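# Lift top layer of folded sheet with left gripper

## Task

A sheet of paper lies folded in half, its crease facing right_arm. Using only the left gripper, lift the upper layer by itself until at least one of its loose corners is higher above the table than two finger widths. The lower layer must remain flat with its open edge lying on the table. When you finish, the only part of the left arm allowed to contact the paper is its gripper fingers. The scene must settle to rest shortly after you finish. The task fails immediately if any part of the paper extends beyond the table edge.

## Robot and tools

Robot: two arms, left_arm and right_arm, each ending in a parallel gripper. The fingers point along the gripper's +z axis and close along its y axis. The reported end_effector_position is the spot between the finger pads, just under 1 cm behind the tips. Calibrated bases in the scene frame: left_arm at (+0.028, +0.311, 0) m, right_arm at (+0.017, -0.335, 0) m. Both are turned only slightly about z, and up is +z in both.

Frames: the scene frame sits at table-top height, centred between the arms. +x points out over the table, +z points up, and left_arm is on the +y side. Arm names do not match image sides. Each arm reports its hand pose, its velocities and its wrist camera pose in its own base frame. The fixed cameras and the table use the scene frame. Motion offsets are along the axes of that arm's current Hand target.

execute_actions(actions, cameras): actions is a list of actions. Each action is a list of 1 to 15 rows, and each row runs for one step of 1/30 s. If an action has fewer than 15 rows, its last row repeats to fill out 15 steps. Every row is one flat list of 14 numbers, each between -1 and 1, covering both arms even if one stays still. Order: left dx, dy, dz, rx, ry, rz, opening, then the same seven for right. dx..rz are offsets from the Hand target as it stood when the action began, not poses. Each row counts from that starting point, so rows do not add up within one action, but successive actions do. 1.0 equals 0.6 m for dx..dz and 180 degrees for rotation; rx, ry, rz form a single rotation vector. Opening is absolute, not an offset: +1 is fully open (about 87 mm gap), +0.5 about 69 mm, 0 about 43 mm, -0.5 about 18 mm, -1 closed. An empty list only returns state and images. If an arm is blocked by something, send six zeros to re-command its Hand target. A 0 in an opening slot is a real command, so resend the current opening to leave a gripper unchanged. cameras takes names; omit it or pass ["all"] for every camera, or [] for none.

move(target, speed, blend, opening_speed, blocking, cameras): target is one 14-number row in the same layout, or a list of up to 15 such rows. Every row is an offset from the Hand targets at the start of the move, not from the previous row. Paths are straight, finish together, take at least 0.5 s and are cut off at 10 s. speed is in m/s, from 0.002 to 2.9, default 0.25; turning is capped at twice that value in rad/s. You may give one speed, or one per target. blend is in metres, for rounding corners in a list. opening_speed is per second on the -1..+1 scale, minimum 0.2. blocking=false returns after about 0.5 s while the move keeps running. The result adds a move: line giving how it ended (done, off_target, moving, held, fault) and any limits. done means the arm is at rest within 10 mm and 2 degrees. limits=paced means a command was clipped, and limits=held means steps were withheld. Neither done nor off_target tells you about contact. Moves do not avoid obstacles or the other arm. Faster moves lag, stray and hit harder. Do not route a path close to an arm's own base; go around it.

wait(seconds): 0 to 10; the arms hold their last command. stop(): brakes a running move and needs some room to do so. zoom_image(camera, region): camera is cam_high, cam_low, cam_left_wrist or cam_right_wrist. region is [x0, y0, x1, y1] in pixels of that camera's latest full image, no larger than 504 by 504. finished_scene(scene): ends the current scene permanently; pass the scene number from the latest result.

Results: end_effector_position (m) and end_effector_quat_wxyz in the arm's base frame. Hand target is your last commanded pose after clipping, and the next offsets start from it. The gripper often rests short of it; waiting does not help, but the next command asks for it again, and you can add the missing distance as an offset. Tool commands lists the current gripper commands. grip_measured is on the opening scale; in Joint positions the gripper reads 0 (closed) to 1 (open). Joint velocities show "within noise" at rest. Joint torques follow joint order; numbers 1 to 3 wrap at ±28 N m. MOTOR HOT appears at 75 °C. OVER-TEMPERATURE FAULT at 90 °C folds that arm away for good. Joint ranges (rad): waist -2.618..3.054, shoulder 0..3.142, elbow 0..3.142 (straight at 2.901), wrist pitch ±1.571, wrist yaw ±1.571, wrist roll ±2.094.

Cameras: all four images are 896x504, and calibration (K, distortion, poses) was provided. Use zooms to check whether a single layer is caught.

Cautions: each step limits commanded orientation to 40 degrees from the measured one. Small moves may fail or drift sideways, so check position and tilt after each one. Reported poses may be off by a few cm. To grip, command an opening below grip_measured at first contact, about 0.04 lower for full force; thin paper gets less force. Closing fast squeezes harder. Keep the two grippers apart, since the clearance check does not guard gripper against gripper. Avoid hard hits and long pushes into the table, and avoid heating motors through long stretched holds. Keep all paper on the table and keep the left arm, apart from its fingertips, off the sheet. Let everything settle before finishing.

Each tool is called as name([rows], argument=value, ...), one row to a line, values as JSON.

## Session

execute_actions(actions=[])

Scene clock: 0.00 s.
left_arm: end_effector_position=(+0.3907, -0.0580, +0.1161) grip_measured=+0.999 end_effector_quat_wxyz=(+0.337, -0.324, +0.883, -0.046) | right_arm: end_effector_position=(+0.3927, +0.1755, +0.1092) grip_measured=+1.000 end_effector_quat_wxyz=(+0.350, -0.090, +0.920, +0.155)
Joint positions: left_arm=[-0.185 1.557 1.14 -0.5 -0.252 -0.802 0.999] | right_arm=[0.355 1.647 1.156 -0.301 -0.112 0.206 1]
Joint velocities: within noise
Joint torques (N m): no reading
Heat: left arm: 33 °C; right arm: 32 °C.
Hand target: left_arm +0.3940, -0.0583, +0.1235; +0.347, -0.324, +0.879, -0.051 | right_arm +0.3971, +0.1771, +0.1202; +0.364, -0.090, +0.913, +0.159
Tool commands: left_gripper/opening=+1.0 right_gripper/opening=+1.0

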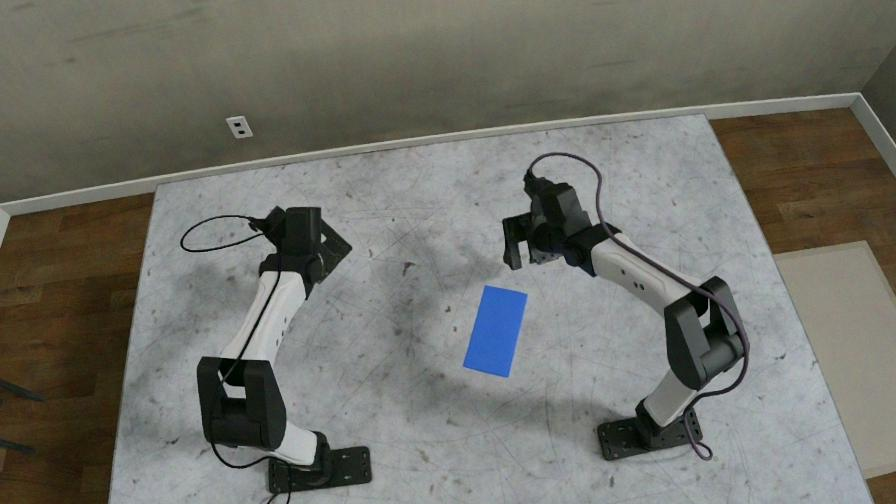

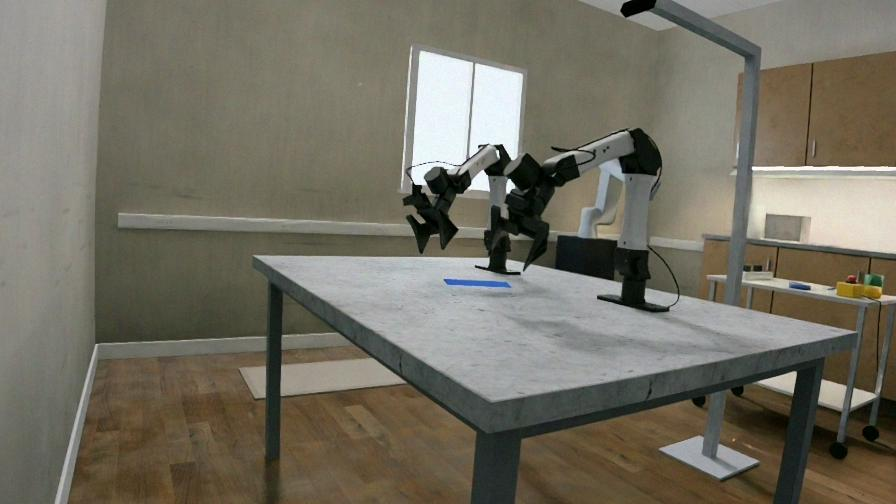

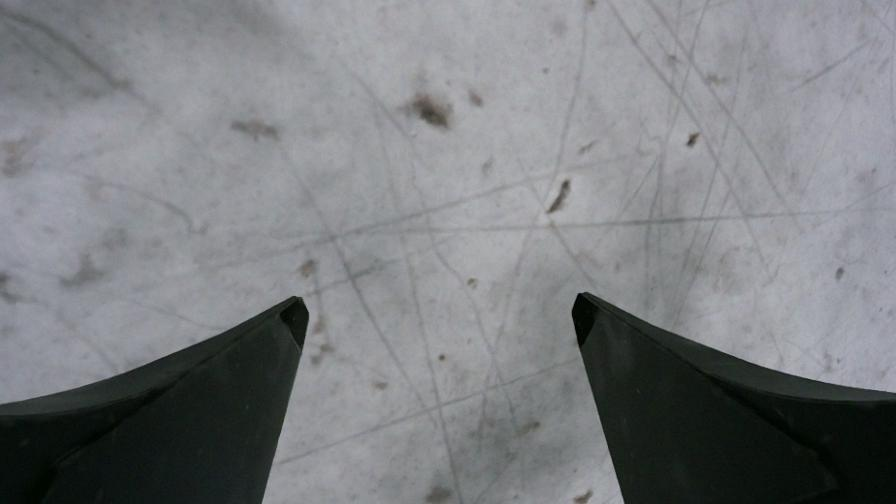

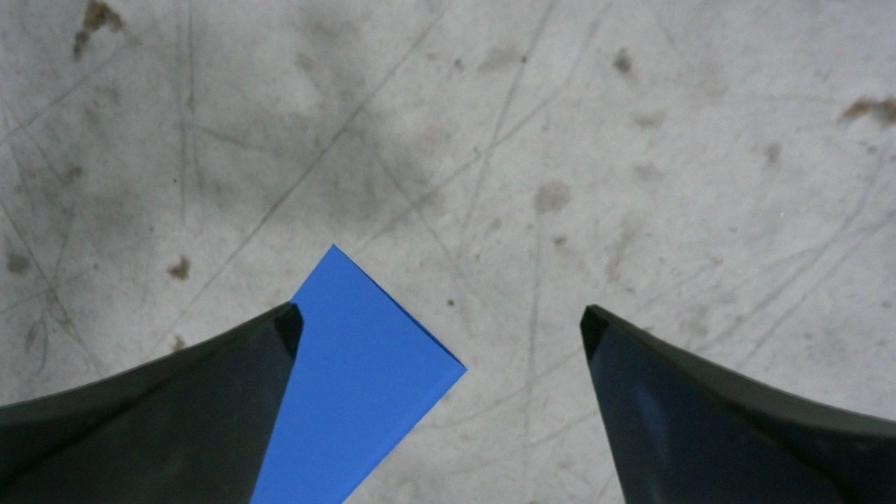

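zoom_image(camera="cam_high", region=[430, 260, 570, 400])

zoom_image(camera="cam_right_wrist", region=[200, 200, 520, 504])

zoom_image(camera="cam_low", region=[400, 230, 560, 320])

Scaled by 3.600.

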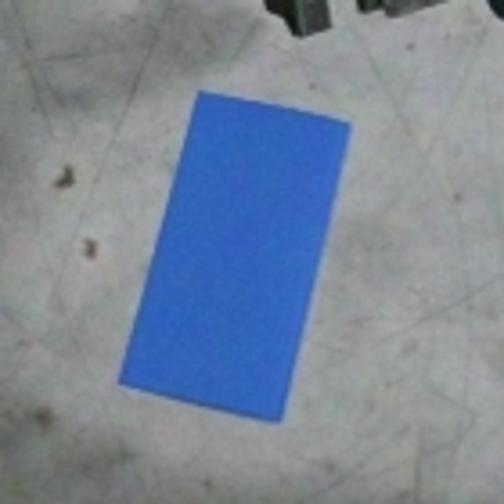

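Scaled by 1.575.

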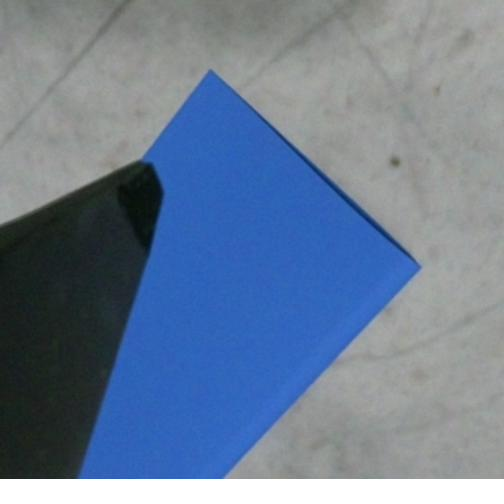

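Scaled by 3.150.

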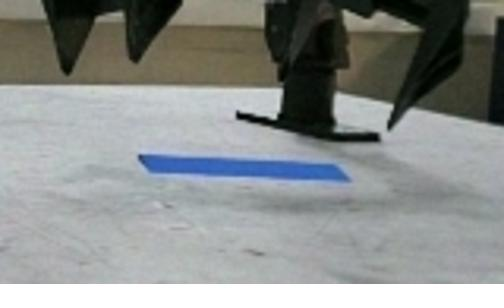

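move([
  [0.1592, -0.2003, -0.1189, 0.0575, 0.119, 0.287, 0.0, 0.0803, -0.3105, -0.3782, 0, -0.222, 0, 1.0],
  [0.4553, -0.3720, -0.1408, 0.1150, 0.2383, 0.5744, 0.0, 0.0803, -0.3105, -0.3782, 0, -0.222, 0, 1.0],
], blend=0.03, opening_speed=1.0, speed=0.25)

Scene clock: 355.77 s.
left_arm: end_effector_position=(+0.3035, -0.4007, +0.0974) grip_measured=+0.000 end_effector_quat_wxyz=(+0.121, +0.558, +0.820, -0.037) | right_arm: end_effector_position=(+0.2705, -0.0789, +0.2025) grip_measured=+1.000 end_effector_quat_wxyz=(+0.653, -0.033, +0.736, +0.177)
Joint positions: left_arm=[-0.948 2.637 2.839 -1.52 -0.014 0.249 0.5] | right_arm=[-0.904 0.91 0.483 0.19 -1.203 -0.001 1]
Joint velocities: within noise
Joint torques (N m): left_arm=[0.29 -13.04 9.1 1.23 0.22 0.18] | right_arm=[-0.66 -1.24 7.05 1.75 -0.32 0.03]
Heat: left arm: 41 °C; right arm: 37 °C.
Hand target: left_arm +0.3087, -0.4100, +0.0997; +0.000, +0.561, +0.828, +0.000 | right_arm +0.2703, -0.0797, +0.2006; +0.654, -0.031, +0.734, +0.180
Off the commanded pose: left_arm 0.011 m, 15 deg | right_arm 0.002 m, 0 deg.
elbow stopped short (left arm): the move would have taken joint 3 (elbow) straighter than the controller allows.
move: off_target (left_arm)
camera_calibration:
cam_left_wrist: T_world_to_cam=[[-0.92531, -0.373851, -0.0635341, 0.134885], [-0.337774, 0.736394, 0.586202, 0.360943], [-0.172366, 0.563879, -0.80767, 0.498593], [0, 0, 0, 1]] pos_world=[0.332669, -0.496515, 0.199682]
cam_right_wrist: T_world_to_cam=[[0.29142, -0.93324, -0.21009, -0.112852], [-0.820571, -0.130997, -0.55633, 0.343877], [0.491668, 0.334519, -0.803965, 0.195837], [0, 0, 0, 1]] pos_world=[0.218776, -0.125783, 0.325046]

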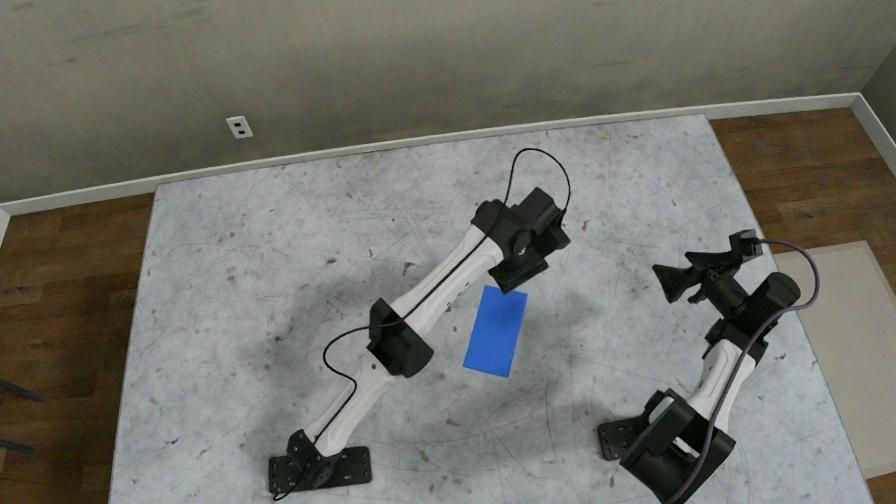

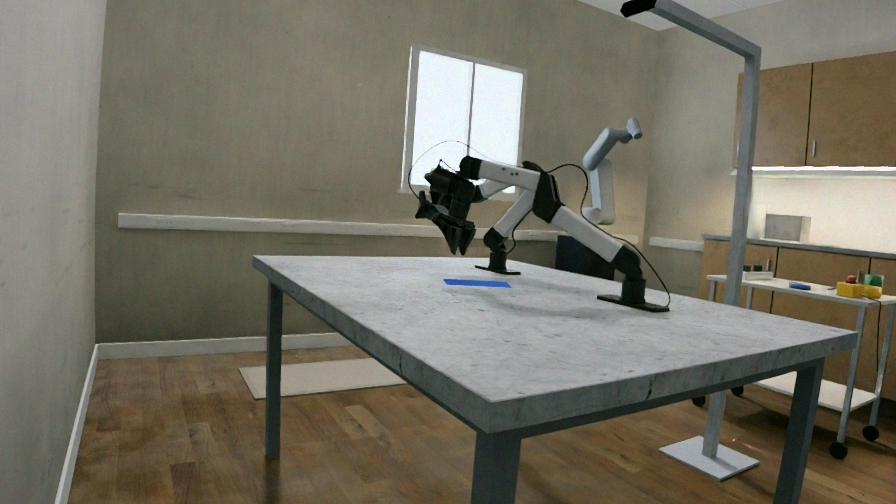

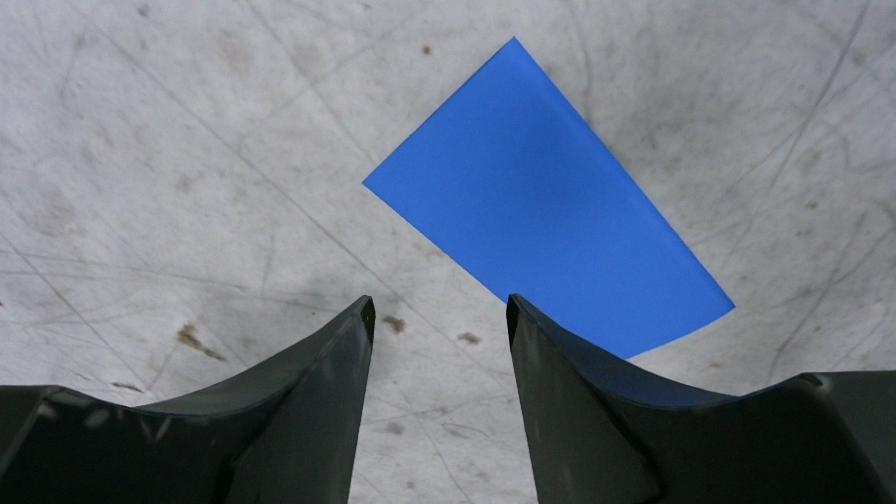

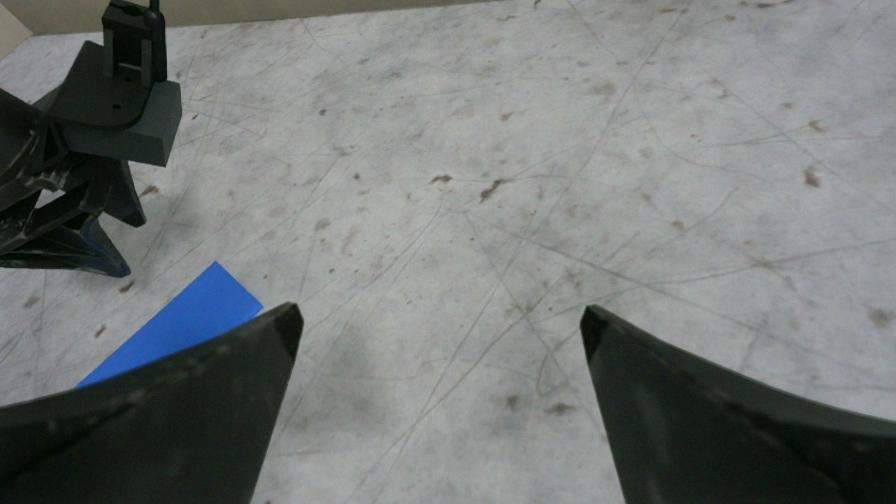

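move(target=[0.1726, -0.1675, 0, 0, 0, -0.499, 0.0, 0, 0, 0, 0, 0, 0, 1.0], speed=0.35, cameras=["cam_high", "cam_low", "cam_left_wrist"])

Scene clock: 387.40 s.
left_arm: end_effector_position=(+0.1790, -0.3463, +0.0892) grip_measured=+0.000 end_effector_quat_wxyz=(-0.005, -0.187, +0.982, +0.023) | right_arm: end_effector_position=(+0.2705, -0.0789, +0.2025) grip_measured=+1.000 end_effector_quat_wxyz=(+0.653, -0.033, +0.736, +0.177)
Joint positions: left_arm=[-0.992 2.109 1.862 -1.37 -0.007 -1.368 0.5] | right_arm=[-0.904 0.91 0.483 0.19 -1.203 -0.001 1]
Joint velocities: within noise
Joint torques (N m): left_arm=[-0.46 -13.65 5.5 0.51 0.1 0.02] | right_arm=[-0.65 -1.22 7.05 1.74 -0.32 0.03]
Heat: left arm: 53 °C; right arm: 37 °C.
Hand target: left_arm +0.1770, -0.3511, +0.0997; +0.000, -0.187, +0.982, +0.000 | right_arm +0.2703, -0.0797, +0.2006; +0.654, -0.031, +0.734, +0.180
Off the commanded pose: left_arm 0.012 m, 3 deg | right_arm 0.002 m, 0 deg.
move: off_target (left_arm)
camera_calibration:
cam_left_wrist: T_world_to_cam=[[0.368576, -0.928921, -0.035472, -0.386845], [-0.588054, -0.262541, 0.765026, -0.0334446], [-0.719962, -0.261111, -0.643021, 0.237497], [0, 0, 0, 1]] pos_world=[0.293904, -0.306116, 0.16458]
Images, in order (width x height): cam_high 896x504, cam_low 896x504, cam_left_wrist 896x504.

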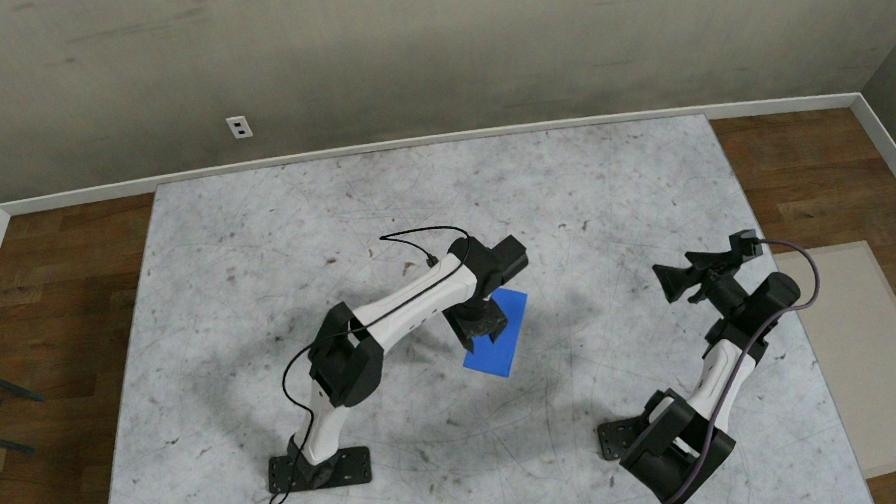

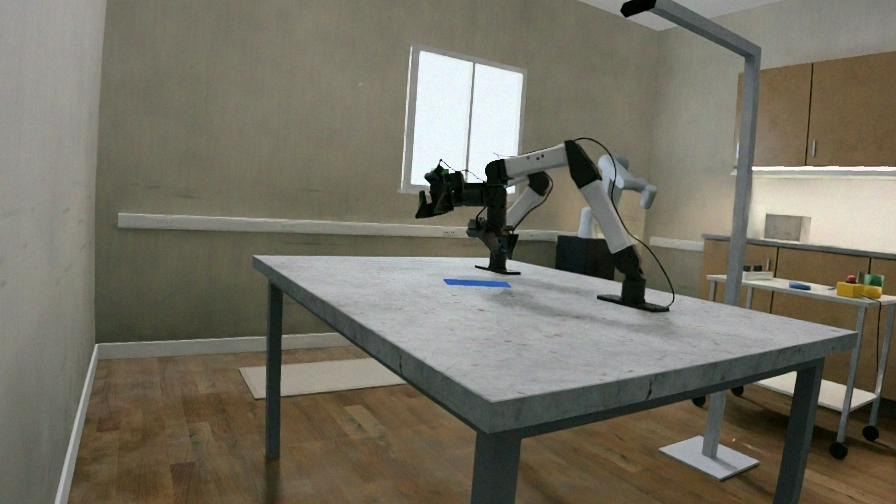

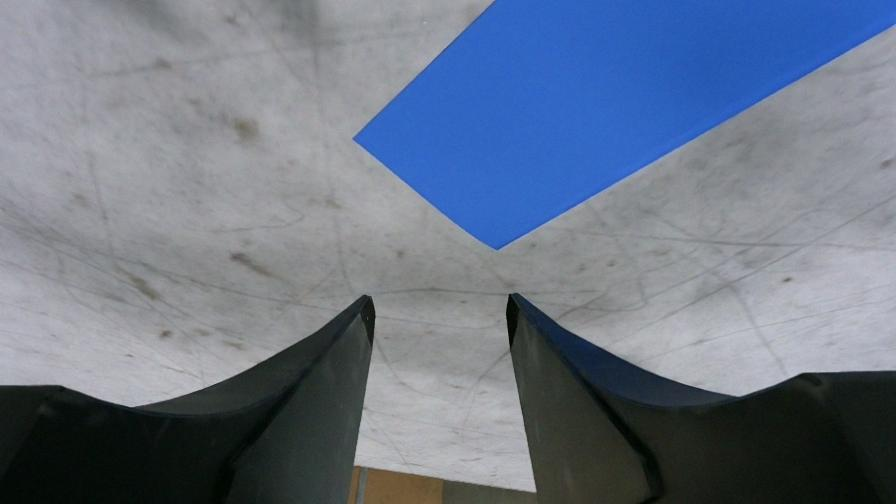

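move(target=[0.0, 0.0133, 0.0987, 0.018, 0, 0, 0.0, 0, 0, 0, 0, 0, 0, 1.0], speed=0.2, cameras=["cam_low", "cam_left_wrist", "cam_right_wrist"])

Scene clock: 430.27 s.
left_arm: end_effector_position=(+0.1727, -0.3403, +0.0322) grip_measured=+0.000 end_effector_quat_wxyz=(+0.001, -0.187, +0.982, -0.008) | right_arm: end_effector_position=(+0.2705, -0.0789, +0.2025) grip_measured=+1.000 end_effector_quat_wxyz=(+0.653, -0.033, +0.736, +0.177)
Joint positions: left_arm=[-0.993 2.045 1.537 -1.047 0.003 -1.369 0.5] | right_arm=[-0.904 0.91 0.483 0.19 -1.203 -0.001 1]
Joint velocities: within noise
Joint torques (N m): left_arm=[0.43 -12.64 5.34 0.63 0.1 0.14] | right_arm=[-0.65 -1.24 7.04 1.74 -0.32 0.03]
Heat: left arm: 66 °C; right arm: 37 °C.
Hand target: left_arm +0.1740, -0.3438, +0.0407; +0.005, -0.187, +0.982, -0.028 | right_arm +0.2703, -0.0797, +0.2006; +0.654, -0.031, +0.734, +0.180
Off the commanded pose: left_arm 0.009 m, 2 deg | right_arm 0.002 m, 0 deg.
move: done
camera_calibration:
cam_left_wrist: T_world_to_cam=[[0.369473, -0.928852, 0.0269013, -0.383032], [-0.606752, -0.219222, 0.764064, 0.0260618], [-0.703805, -0.298623, -0.64458, 0.182335], [0, 0, 0, 1]] pos_world=[0.285662, -0.295618, 0.107921]
cam_right_wrist: T_world_to_cam=[[0.29137, -0.933255, -0.210091, -0.112843], [-0.820544, -0.130929, -0.556386, 0.343898], [0.491743, 0.334503, -0.803926, 0.195806], [0, 0, 0, 1]] pos_world=[0.218776, -0.125783, 0.325046]
Images, in order (width x height): cam_low 896x504, cam_left_wrist 896x504, cam_right_wrist 896x504.

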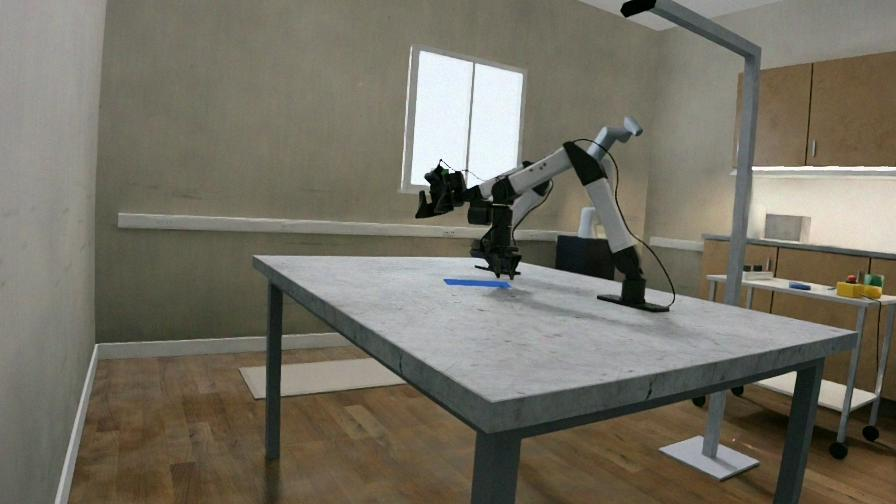

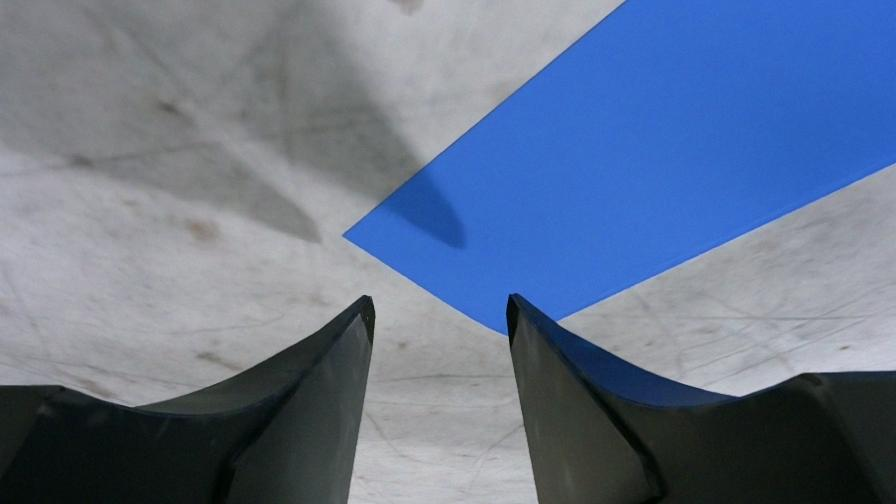

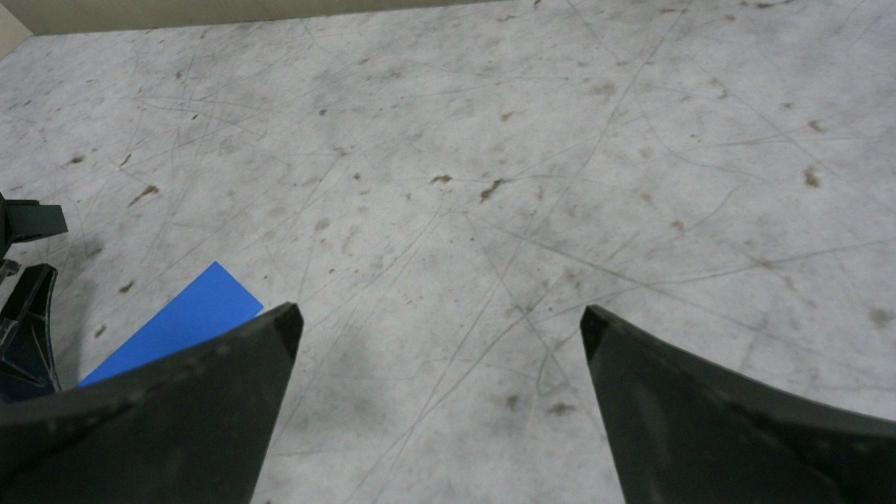

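move(target=[0.0, 0.0, 0.030, 0, 0, 0, 0.0, 0, 0, 0, 0, 0, 0, 1.0], speed=0.1, cameras=["cam_left_wrist"])

Scene clock: 452.17 s.
left_arm: end_effector_position=(+0.1740, -0.3424, +0.0222) grip_measured=+0.000 end_effector_quat_wxyz=(+0.005, -0.187, +0.982, -0.018) | right_arm: end_effector_position=(+0.2705, -0.0789, +0.2025) grip_measured=+1.000 end_effector_quat_wxyz=(+0.653, -0.033, +0.736, +0.177)
Joint positions: left_arm=[-0.993 2.045 1.496 -0.984 0.004 -1.369 0.5] | right_arm=[-0.904 0.91 0.483 0.19 -1.203 -0.001 1]
Joint velocities: within noise
Joint torques (N m): left_arm=[0.39 -10.77 5.37 0.67 0.11 0.13] | right_arm=[-0.66 -1.24 7.02 1.74 -0.32 0.03]
Heat: left arm: 61 °C; right arm: 37 °C.
Hand target: left_arm +0.1744, -0.3447, +0.0227; +0.005, -0.187, +0.982, -0.028 | right_arm +0.2703, -0.0797, +0.2006; +0.654, -0.031, +0.734, +0.180
Off the commanded pose: left_arm 0.002 m, 1 deg | right_arm 0.002 m, 0 deg.
move: done
camera_calibration:
cam_left_wrist: T_world_to_cam=[[0.369009, -0.928158, 0.048525, -0.385458], [-0.615668, -0.204992, 0.760875, 0.0405129], [-0.696265, -0.310645, -0.647082, 0.170857], [0, 0, 0, 1]] pos_world=[0.286142, -0.296385, 0.0984375]
Images, in order (width x height): cam_left_wrist 896x504.

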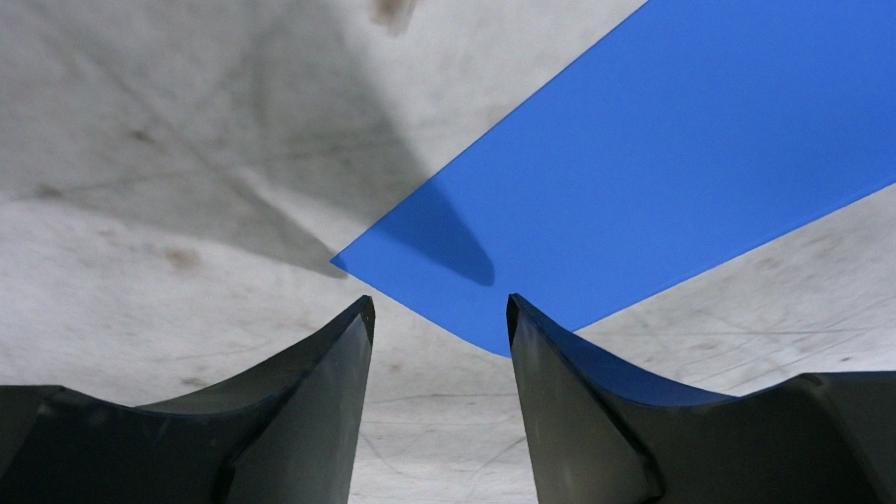

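move(target=[0.0, 0.003, 0.0133, 0, 0, 0, 0.0, 0, 0, 0, 0, 0, 0, 1.0], speed=0.05, cameras=["cam_left_wrist"])

Scene clock: 461.90 s.
left_arm: end_effector_position=(+0.1735, -0.3416, +0.0159) grip_measured=+0.000 end_effector_quat_wxyz=(+0.006, -0.187, +0.982, -0.020) | right_arm: end_effector_position=(+0.2705, -0.0789, +0.2025) grip_measured=+1.000 end_effector_quat_wxyz=(+0.653, -0.033, +0.736, +0.177)
Joint positions: left_arm=[-0.993 2.045 1.47 -0.953 0.004 -1.369 0.5] | right_arm=[-0.904 0.91 0.483 0.19 -1.203 -0.001 1]
Joint velocities: within noise
Joint torques (N m): left_arm=[0.46 -10.3 5.39 0.69 0.11 0.14] | right_arm=[-0.65 -1.22 7.04 1.74 -0.32 0.02]
Heat: left arm: 59 °C; right arm: 37 °C.
Hand target: left_arm +0.1739, -0.3434, +0.0146; +0.005, -0.187, +0.982, -0.027 | right_arm +0.2703, -0.0797, +0.2006; +0.654, -0.031, +0.734, +0.180
Off the commanded pose: left_arm 0.002 m, 1 deg | right_arm 0.002 m, 0 deg.
move: done
camera_calibration:
cam_left_wrist: T_world_to_cam=[[0.368868, -0.927965, 0.0530712, -0.384192], [-0.617622, -0.202037, 0.760082, 0.0465246], [-0.694607, -0.313148, -0.647657, 0.165541], [0, 0, 0, 1]] pos_world=[0.285437, -0.295279, 0.092241]
Images, in order (width x height): cam_left_wrist 896x504.

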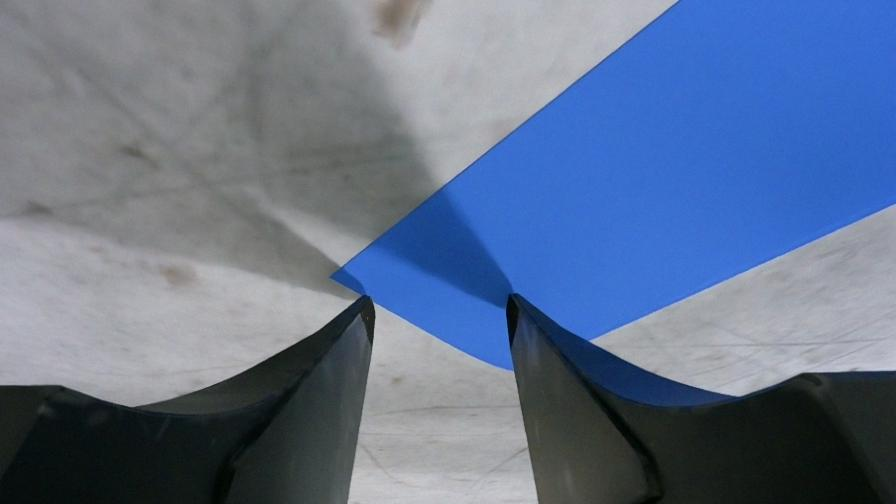

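move(target=[0.0, 0.002, 0.010, 0, 0, 0, 0.0, 0, 0, 0, 0, 0, 0, 1.0], speed=0.04, cameras=["cam_left_wrist"])

Scene clock: 473.67 s.
left_arm: end_effector_position=(+0.1729, -0.3409, +0.0127) grip_measured=+0.000 end_effector_quat_wxyz=(+0.006, -0.187, +0.982, -0.021) | right_arm: end_effector_position=(+0.2705, -0.0789, +0.2025) grip_measured=+1.000 end_effector_quat_wxyz=(+0.653, -0.033, +0.736, +0.177)
Joint positions: left_arm=[-0.993 2.045 1.456 -0.939 0.004 -1.369 0.5] | right_arm=[-0.904 0.91 0.483 0.19 -1.203 -0.001 1]
Joint velocities: within noise
Joint torques (N m): left_arm=[0.5 -9.88 4.96 0.81 0.1 0.14] | right_arm=[-0.65 -1.22 7.02 1.75 -0.32 0.03]
Heat: left arm: 57 °C; right arm: 37 °C.
Hand target: left_arm +0.1736, -0.3426, +0.0086; +0.005, -0.187, +0.982, -0.028 | right_arm +0.2703, -0.0797, +0.2006; +0.654, -0.031, +0.734, +0.180
Off the commanded pose: left_arm 0.004 m, 1 deg | right_arm 0.002 m, 0 deg.
move: done
camera_calibration:
cam_left_wrist: T_world_to_cam=[[0.368893, -0.927901, 0.0540092, -0.383087], [-0.617472, -0.201219, 0.76042, 0.0489306], [-0.694727, -0.313863, -0.647181, 0.16295], [0, 0, 0, 1]] pos_world=[0.284737, -0.294477, 0.0889408]
Images, in order (width x height): cam_left_wrist 896x504.

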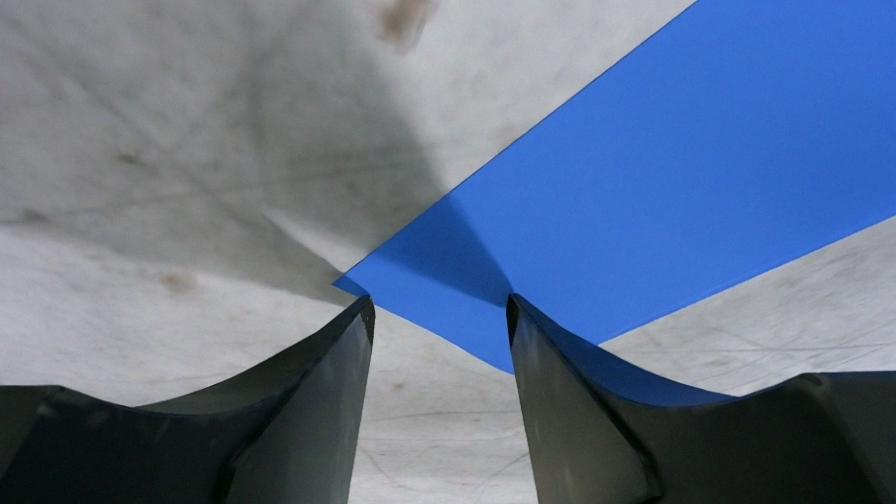

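zoom_image(camera="cam_left_wrist", region=[310, 240, 550, 380])

zoom_image(camera="cam_low", region=[420, 230, 560, 310])

Scaled by 2.100.

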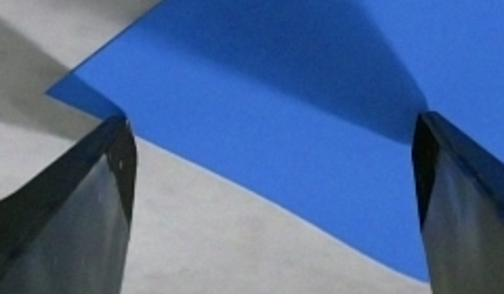

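This scene's latest camera images include none from cam_low. They are from: cam_left_wrist. cam_low's image comes with the result of a call that names it in "cameras".

move([
  [-0.010, 0.002, -0.012, 0, 0, 0, 0.0, 0, 0, 0, 0, 0, 0, 1.0],
  [-0.010, 0.002, 0.0, 0, 0, 0, 0.0, 0, 0, 0, 0, 0, 0, 1.0],
], speed=0.04, cameras=["cam_left_wrist", "cam_low"])

zoom_image(camera="cam_left_wrist", region=[310, 240, 550, 380])

zoom_image(camera="cam_low", region=[430, 240, 550, 310])

Scene clock: 508.47 s.
left_arm: end_effector_position=(+0.1758, -0.3394, +0.0128) grip_measured=+0.000 end_effector_quat_wxyz=(+0.004, -0.187, +0.982, -0.022) | right_arm: end_effector_position=(+0.2705, -0.0789, +0.2025) grip_measured=+1.000 end_effector_quat_wxyz=(+0.653, -0.033, +0.736, +0.177)
Joint positions: left_arm=[-0.982 2.045 1.456 -0.937 0.009 -1.359 0.5] | right_arm=[-0.904 0.91 0.483 0.19 -1.203 -0.001 1]
Joint velocities: within noise
Joint torques (N m): left_arm=[1.03 -9.85 4.98 0.8 0.06 0.21] | right_arm=[-0.66 -1.24 7.02 1.74 -0.32 0.03]
Heat: left arm: 54 °C; right arm: 38 °C.
Hand target: left_arm +0.1787, -0.3393, +0.0085; +0.005, -0.187, +0.982, -0.028 | right_arm +0.2703, -0.0797, +0.2006; +0.654, -0.031, +0.734, +0.180
Off the commanded pose: left_arm 0.005 m, 1 deg | right_arm 0.002 m, 0 deg.
move: done
camera_calibration:
cam_left_wrist: T_world_to_cam=[[0.369592, -0.927501, 0.0560618, -0.382713], [-0.614982, -0.198938, 0.763034, 0.0511817], [-0.696563, -0.316488, -0.643922, 0.164981], [0, 0, 0, 1]] pos_world=[0.287843, -0.29257, 0.0886372]
Images, in order (width x height): cam_low 896x504, cam_left_wrist 896x504.

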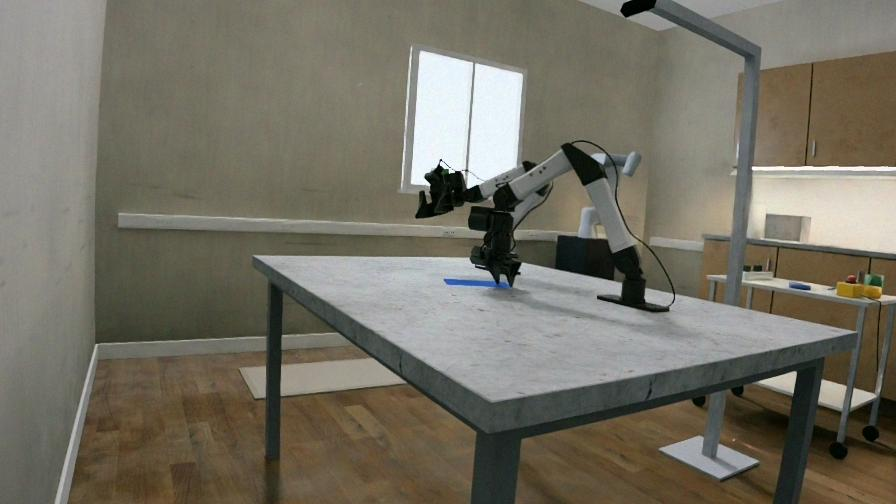

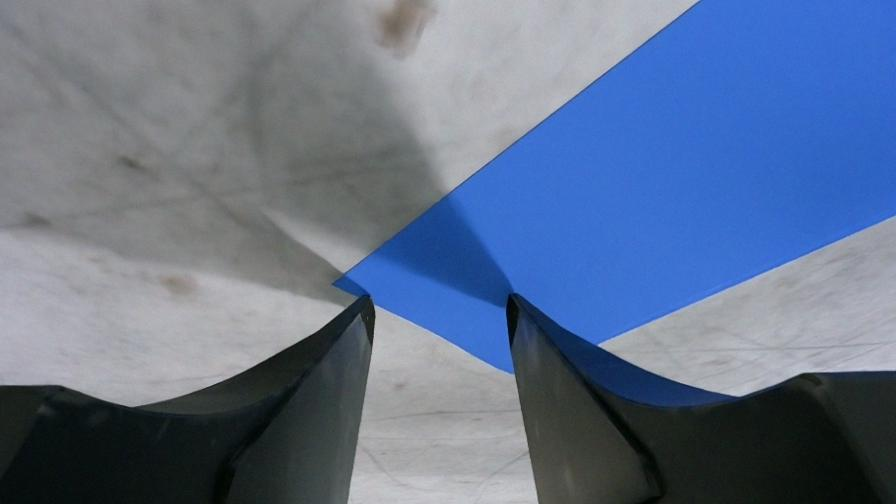

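Scaled by 2.100.

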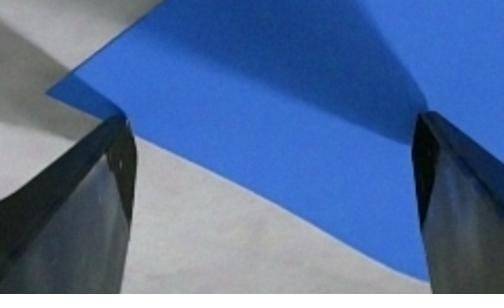

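Scaled by 4.200.

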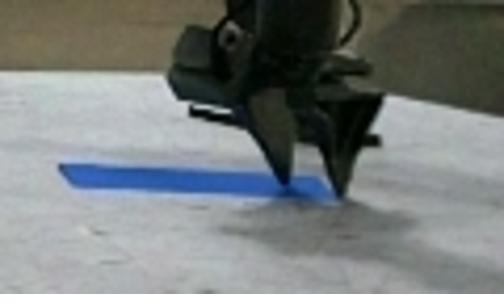

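execute_actions(actions=[], cameras=["cam_left_wrist"])

zoom_image(camera="cam_left_wrist", region=[310, 240, 550, 380])

Scene clock: 525.13 s.
left_arm: end_effector_position=(+0.1757, -0.3394, +0.0129) grip_measured=+0.000 end_effector_quat_wxyz=(+0.004, -0.187, +0.982, -0.022) | right_arm: end_effector_position=(+0.2705, -0.0789, +0.2025) grip_measured=+1.000 end_effector_quat_wxyz=(+0.653, -0.033, +0.736, +0.177)
Joint positions: left_arm=[-0.982 2.045 1.456 -0.937 0.01 -1.358 0.5] | right_arm=[-0.904 0.91 0.483 0.19 -1.203 -0.001 1]
Joint velocities: within noise
Joint torques (N m): left_arm=[1.03 -9.87 4.98 0.8 0.05 0.2] | right_arm=[-0.66 -1.21 7.04 1.74 -0.32 0.03]
Heat: left arm: 53 °C; right arm: 38 °C.
Hand target: left_arm +0.1787, -0.3393, +0.0085; +0.005, -0.187, +0.982, -0.028 | right_arm +0.2703, -0.0797, +0.2006; +0.654, -0.031, +0.734, +0.180
Tool commands: left_gripper/opening=+0.0 right_gripper/opening=+1.0
Off the commanded pose: left_arm 0.005 m, 1 deg | right_arm 0.002 m, 0 deg.
camera_calibration:
cam_left_wrist: T_world_to_cam=[[0.36849, -0.927934, 0.0561496, -0.382711], [-0.614971, -0.198024, 0.763281, 0.0514614], [-0.697155, -0.315792, -0.643623, 0.165201], [0, 0, 0, 1]] pos_world=[0.287843, -0.292771, 0.0885368]
Images, in order (width x height): cam_left_wrist 896x504.

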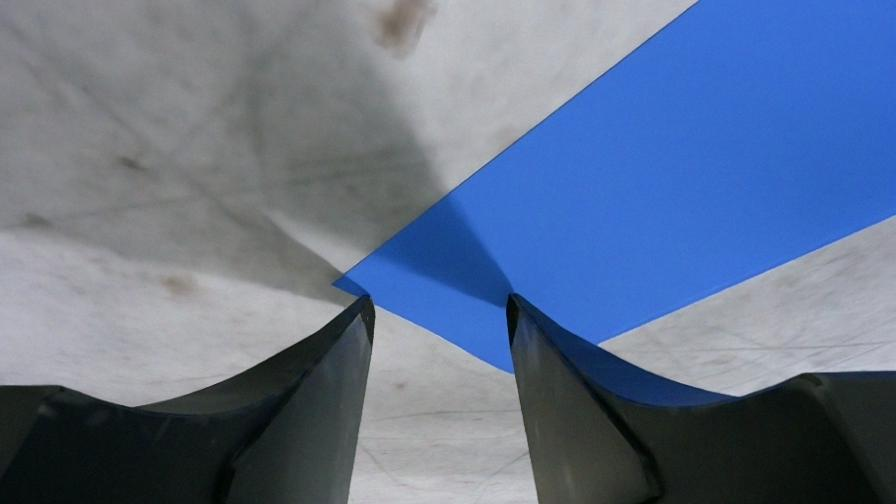

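Scaled by 2.100.

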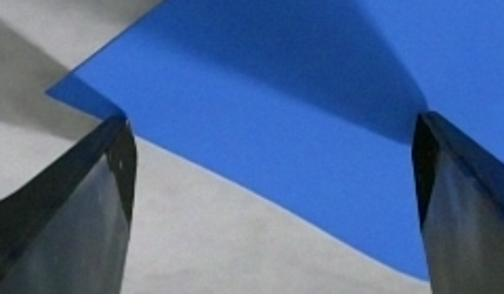

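move([
  [0.0, 0.0, -0.03, 0, 0, 0, 0.0, 0, 0, 0, 0, 0, 0, 1.0],
  [-0.006, 0.0, -0.02, 0, 0, 0, 0.0, 0, 0, 0, 0, 0, 0, 1.0],
], speed=0.06, cameras=["cam_left_wrist"])

zoom_image(camera="cam_left_wrist", region=[310, 240, 550, 380])

Scene clock: 533.73 s.
left_arm: end_effector_position=(+0.1786, -0.3358, +0.0128) grip_measured=+0.000 end_effector_quat_wxyz=(+0.003, -0.188, +0.982, -0.019) | right_arm: end_effector_position=(+0.2705, -0.0789, +0.2026) grip_measured=+1.000 end_effector_quat_wxyz=(+0.653, -0.033, +0.735, +0.177)
Joint positions: left_arm=[-0.97 2.045 1.456 -0.944 0.01 -1.35 0.5] | right_arm=[-0.904 0.91 0.483 0.19 -1.203 -0.001 1]
Joint velocities: within noise
Joint torques (N m): left_arm=[0.85 -11.12 7.5 0.38 0.05 0.2] | right_arm=[-0.68 -1.24 7.04 1.74 -0.32 0.03]
Heat: left arm: 53 °C; right arm: 38 °C.
Hand target: left_arm +0.1818, -0.3373, +0.0205; +0.005, -0.187, +0.982, -0.028 | right_arm +0.2703, -0.0797, +0.2006; +0.654, -0.031, +0.734, +0.180
Off the commanded pose: left_arm 0.008 m, 1 deg | right_arm 0.002 m, 0 deg.
move: done
camera_calibration:
cam_left_wrist: T_world_to_cam=[[0.371861, -0.92693, 0.0502077, -0.380641], [-0.611946, -0.204109, 0.764108, 0.0513884], [-0.698026, -0.314867, -0.643132, 0.168842], [0, 0, 0, 1]] pos_world=[0.290849, -0.289176, 0.0884326]
Images, in order (width x height): cam_left_wrist 896x504.

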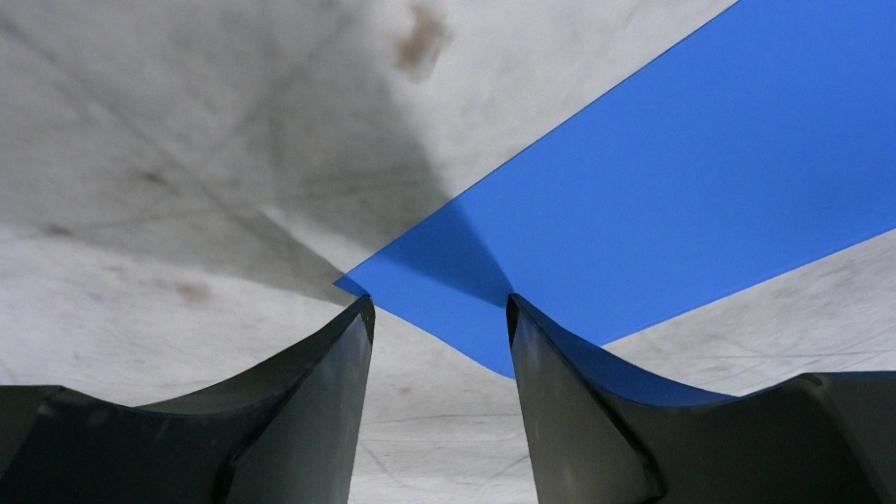

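Scaled by 2.100.

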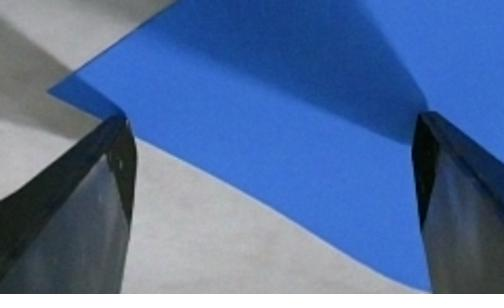

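move(target=[0.0, 0.0, -0.03, 0, 0, 0, 0.0, 0, 0, 0, 0, 0, 0, 1.0], speed=0.08, cameras=["cam_left_wrist"])

Scene clock: 543.60 s.
left_arm: end_effector_position=(+0.1760, -0.3320, +0.0202) grip_measured=+0.000 end_effector_quat_wxyz=(-0.001, -0.188, +0.982, -0.009) | right_arm: end_effector_position=(+0.2705, -0.0789, +0.2026) grip_measured=+1.000 end_effector_quat_wxyz=(+0.653, -0.033, +0.735, +0.177)
Joint positions: left_arm=[-0.97 2.04 1.479 -0.995 0.01 -1.348 0.5] | right_arm=[-0.904 0.91 0.483 0.19 -1.203 -0.001 1]
Joint velocities: within noise
Joint torques (N m): left_arm=[0.91 -12.64 8.81 0.25 0.05 0.2] | right_arm=[-0.68 -1.25 7.04 1.74 -0.32 0.03]
Heat: left arm: 54 °C; right arm: 38 °C.
Hand target: left_arm +0.1814, -0.3363, +0.0384; +0.005, -0.187, +0.982, -0.027 | right_arm +0.2703, -0.0797, +0.2006; +0.654, -0.031, +0.734, +0.180
Off the commanded pose: left_arm 0.020 m, 2 deg | right_arm 0.002 m, 0 deg.
move: off_target (left_arm)
camera_calibration:
cam_left_wrist: T_world_to_cam=[[0.37093, -0.928242, 0.02788, -0.376276], [-0.602416, -0.217663, 0.767931, 0.0386933], [-0.706758, -0.301644, -0.639925, 0.17883], [0, 0, 0, 1]] pos_world=[0.289271, -0.28691, 0.0952146]
Images, in order (width x height): cam_left_wrist 896x504.

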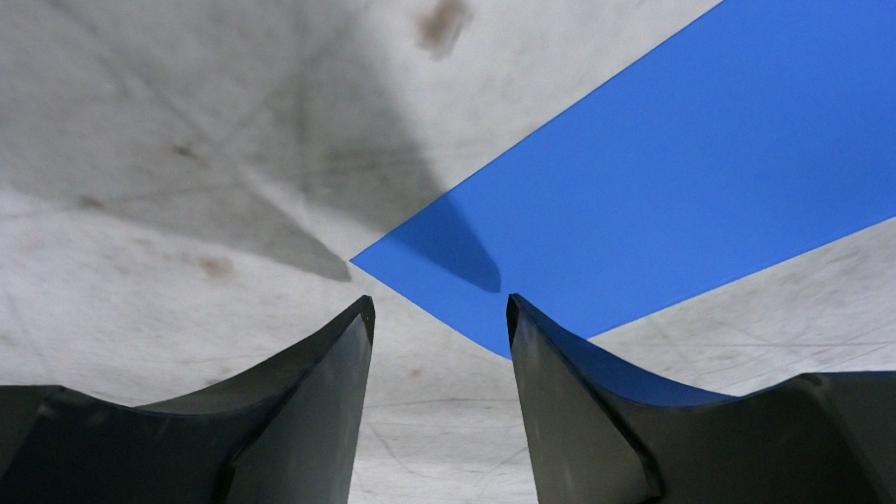

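move(target=[0.0063, 0.0022, 0.0482, 0, 0, 0, 0.0, 0, 0, 0, 0, 0, 0, 1.0], speed=0.05, cameras=["cam_left_wrist"])

zoom_image(camera="cam_left_wrist", region=[310, 240, 550, 380])

Scene clock: 588.00 s.
left_arm: end_effector_position=(+0.1773, -0.3339, +0.0124) grip_measured=+0.000 end_effector_quat_wxyz=(+0.003, -0.188, +0.982, -0.018) | right_arm: end_effector_position=(+0.2705, -0.0789, +0.2026) grip_measured=+1.000 end_effector_quat_wxyz=(+0.653, -0.033, +0.735, +0.177)
Joint positions: left_arm=[-0.97 2.04 1.447 -0.942 0.01 -1.348 0.5] | right_arm=[-0.904 0.91 0.483 0.19 -1.203 -0.001 1]
Joint velocities: within noise
Joint torques (N m): left_arm=[-0.03 -9.91 5.33 0.83 0.05 0.1] | right_arm=[-0.68 -1.21 7.04 1.74 -0.32 0.03]
Heat: left arm: 63 °C; right arm: 38 °C.
Hand target: left_arm +0.1780, -0.3380, +0.0095; +0.005, -0.187, +0.982, -0.027 | right_arm +0.2703, -0.0797, +0.2006; +0.654, -0.031, +0.734, +0.180
Off the commanded pose: left_arm 0.005 m, 1 deg | right_arm 0.002 m, 0 deg.
move: done
camera_calibration:
cam_left_wrist: T_world_to_cam=[[0.370166, -0.927743, 0.0476432, -0.378252], [-0.611205, -0.204605, 0.764569, 0.0509514], [-0.699575, -0.312137, -0.642779, 0.169522], [0, 0, 0, 1]] pos_world=[0.289751, -0.287582, 0.0880306]
Images, in order (width x height): cam_left_wrist 896x504.

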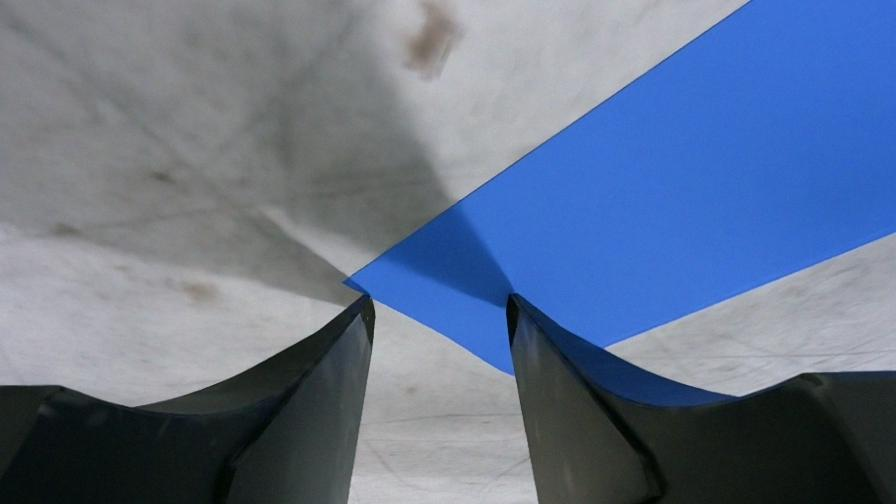

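Scaled by 2.100.

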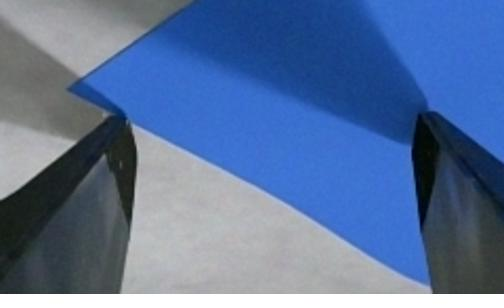

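move([
  [0.0, 0.0, -0.059, 0, 0, 0, 0.0, 0, 0, 0, 0, 0, 0, 1.0],
  [-0.0132, -0.0083, -0.055, 0, 0, 0, 0.0, 0, 0, 0, 0, 0, 0, 1.0],
  [-0.0132, -0.0083, 0.0, 0, 0, 0, 0.0, 0, 0, 0, 0, 0, 0, 1.0],
], speed=[0.1, 0.05, 0.05], cameras=["cam_left_wrist"])

zoom_image(camera="cam_left_wrist", region=[310, 240, 550, 380])

Scene clock: 607.13 s.
left_arm: end_effector_position=(+0.1854, -0.3396, +0.0145) grip_measured=+0.000 end_effector_quat_wxyz=(+0.006, -0.188, +0.982, -0.025) | right_arm: end_effector_position=(+0.2705, -0.0789, +0.2026) grip_measured=+1.000 end_effector_quat_wxyz=(+0.653, -0.033, +0.735, +0.177)
Joint positions: left_arm=[-0.962 2.057 1.481 -0.945 0.01 -1.34 0.5] | right_arm=[-0.904 0.91 0.483 0.19 -1.203 -0.001 1]
Joint velocities: within noise
Joint torques (N m): left_arm=[0.8 -9.62 5.55 0.74 0.06 0.2] | right_arm=[-0.65 -1.24 7.04 1.74 -0.32 0.03]
Heat: left arm: 61 °C; right arm: 38 °C.
Hand target: left_arm +0.1873, -0.3398, +0.0098; +0.005, -0.187, +0.982, -0.028 | right_arm +0.2703, -0.0797, +0.2006; +0.654, -0.031, +0.734, +0.180
Off the commanded pose: left_arm 0.005 m, 0 deg | right_arm 0.002 m, 0 deg.
move: done
camera_calibration:
cam_left_wrist: T_world_to_cam=[[0.370739, -0.926658, 0.0621148, -0.386608], [-0.61767, -0.196067, 0.761605, 0.0572721], [-0.693568, -0.320723, -0.645058, 0.170755], [0, 0, 0, 1]] pos_world=[0.297136, -0.292259, 0.0905424]
Images, in order (width x height): cam_left_wrist 896x504.

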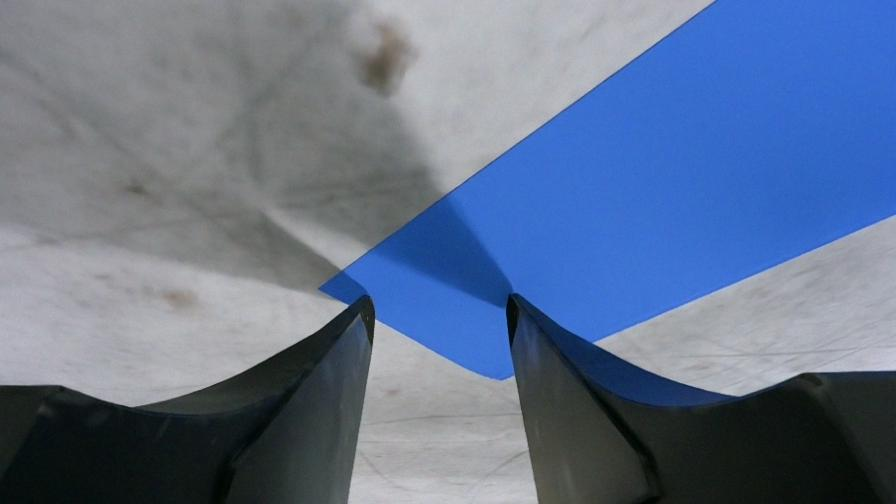

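Scaled by 2.100.

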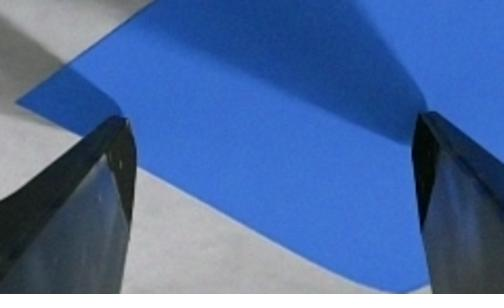

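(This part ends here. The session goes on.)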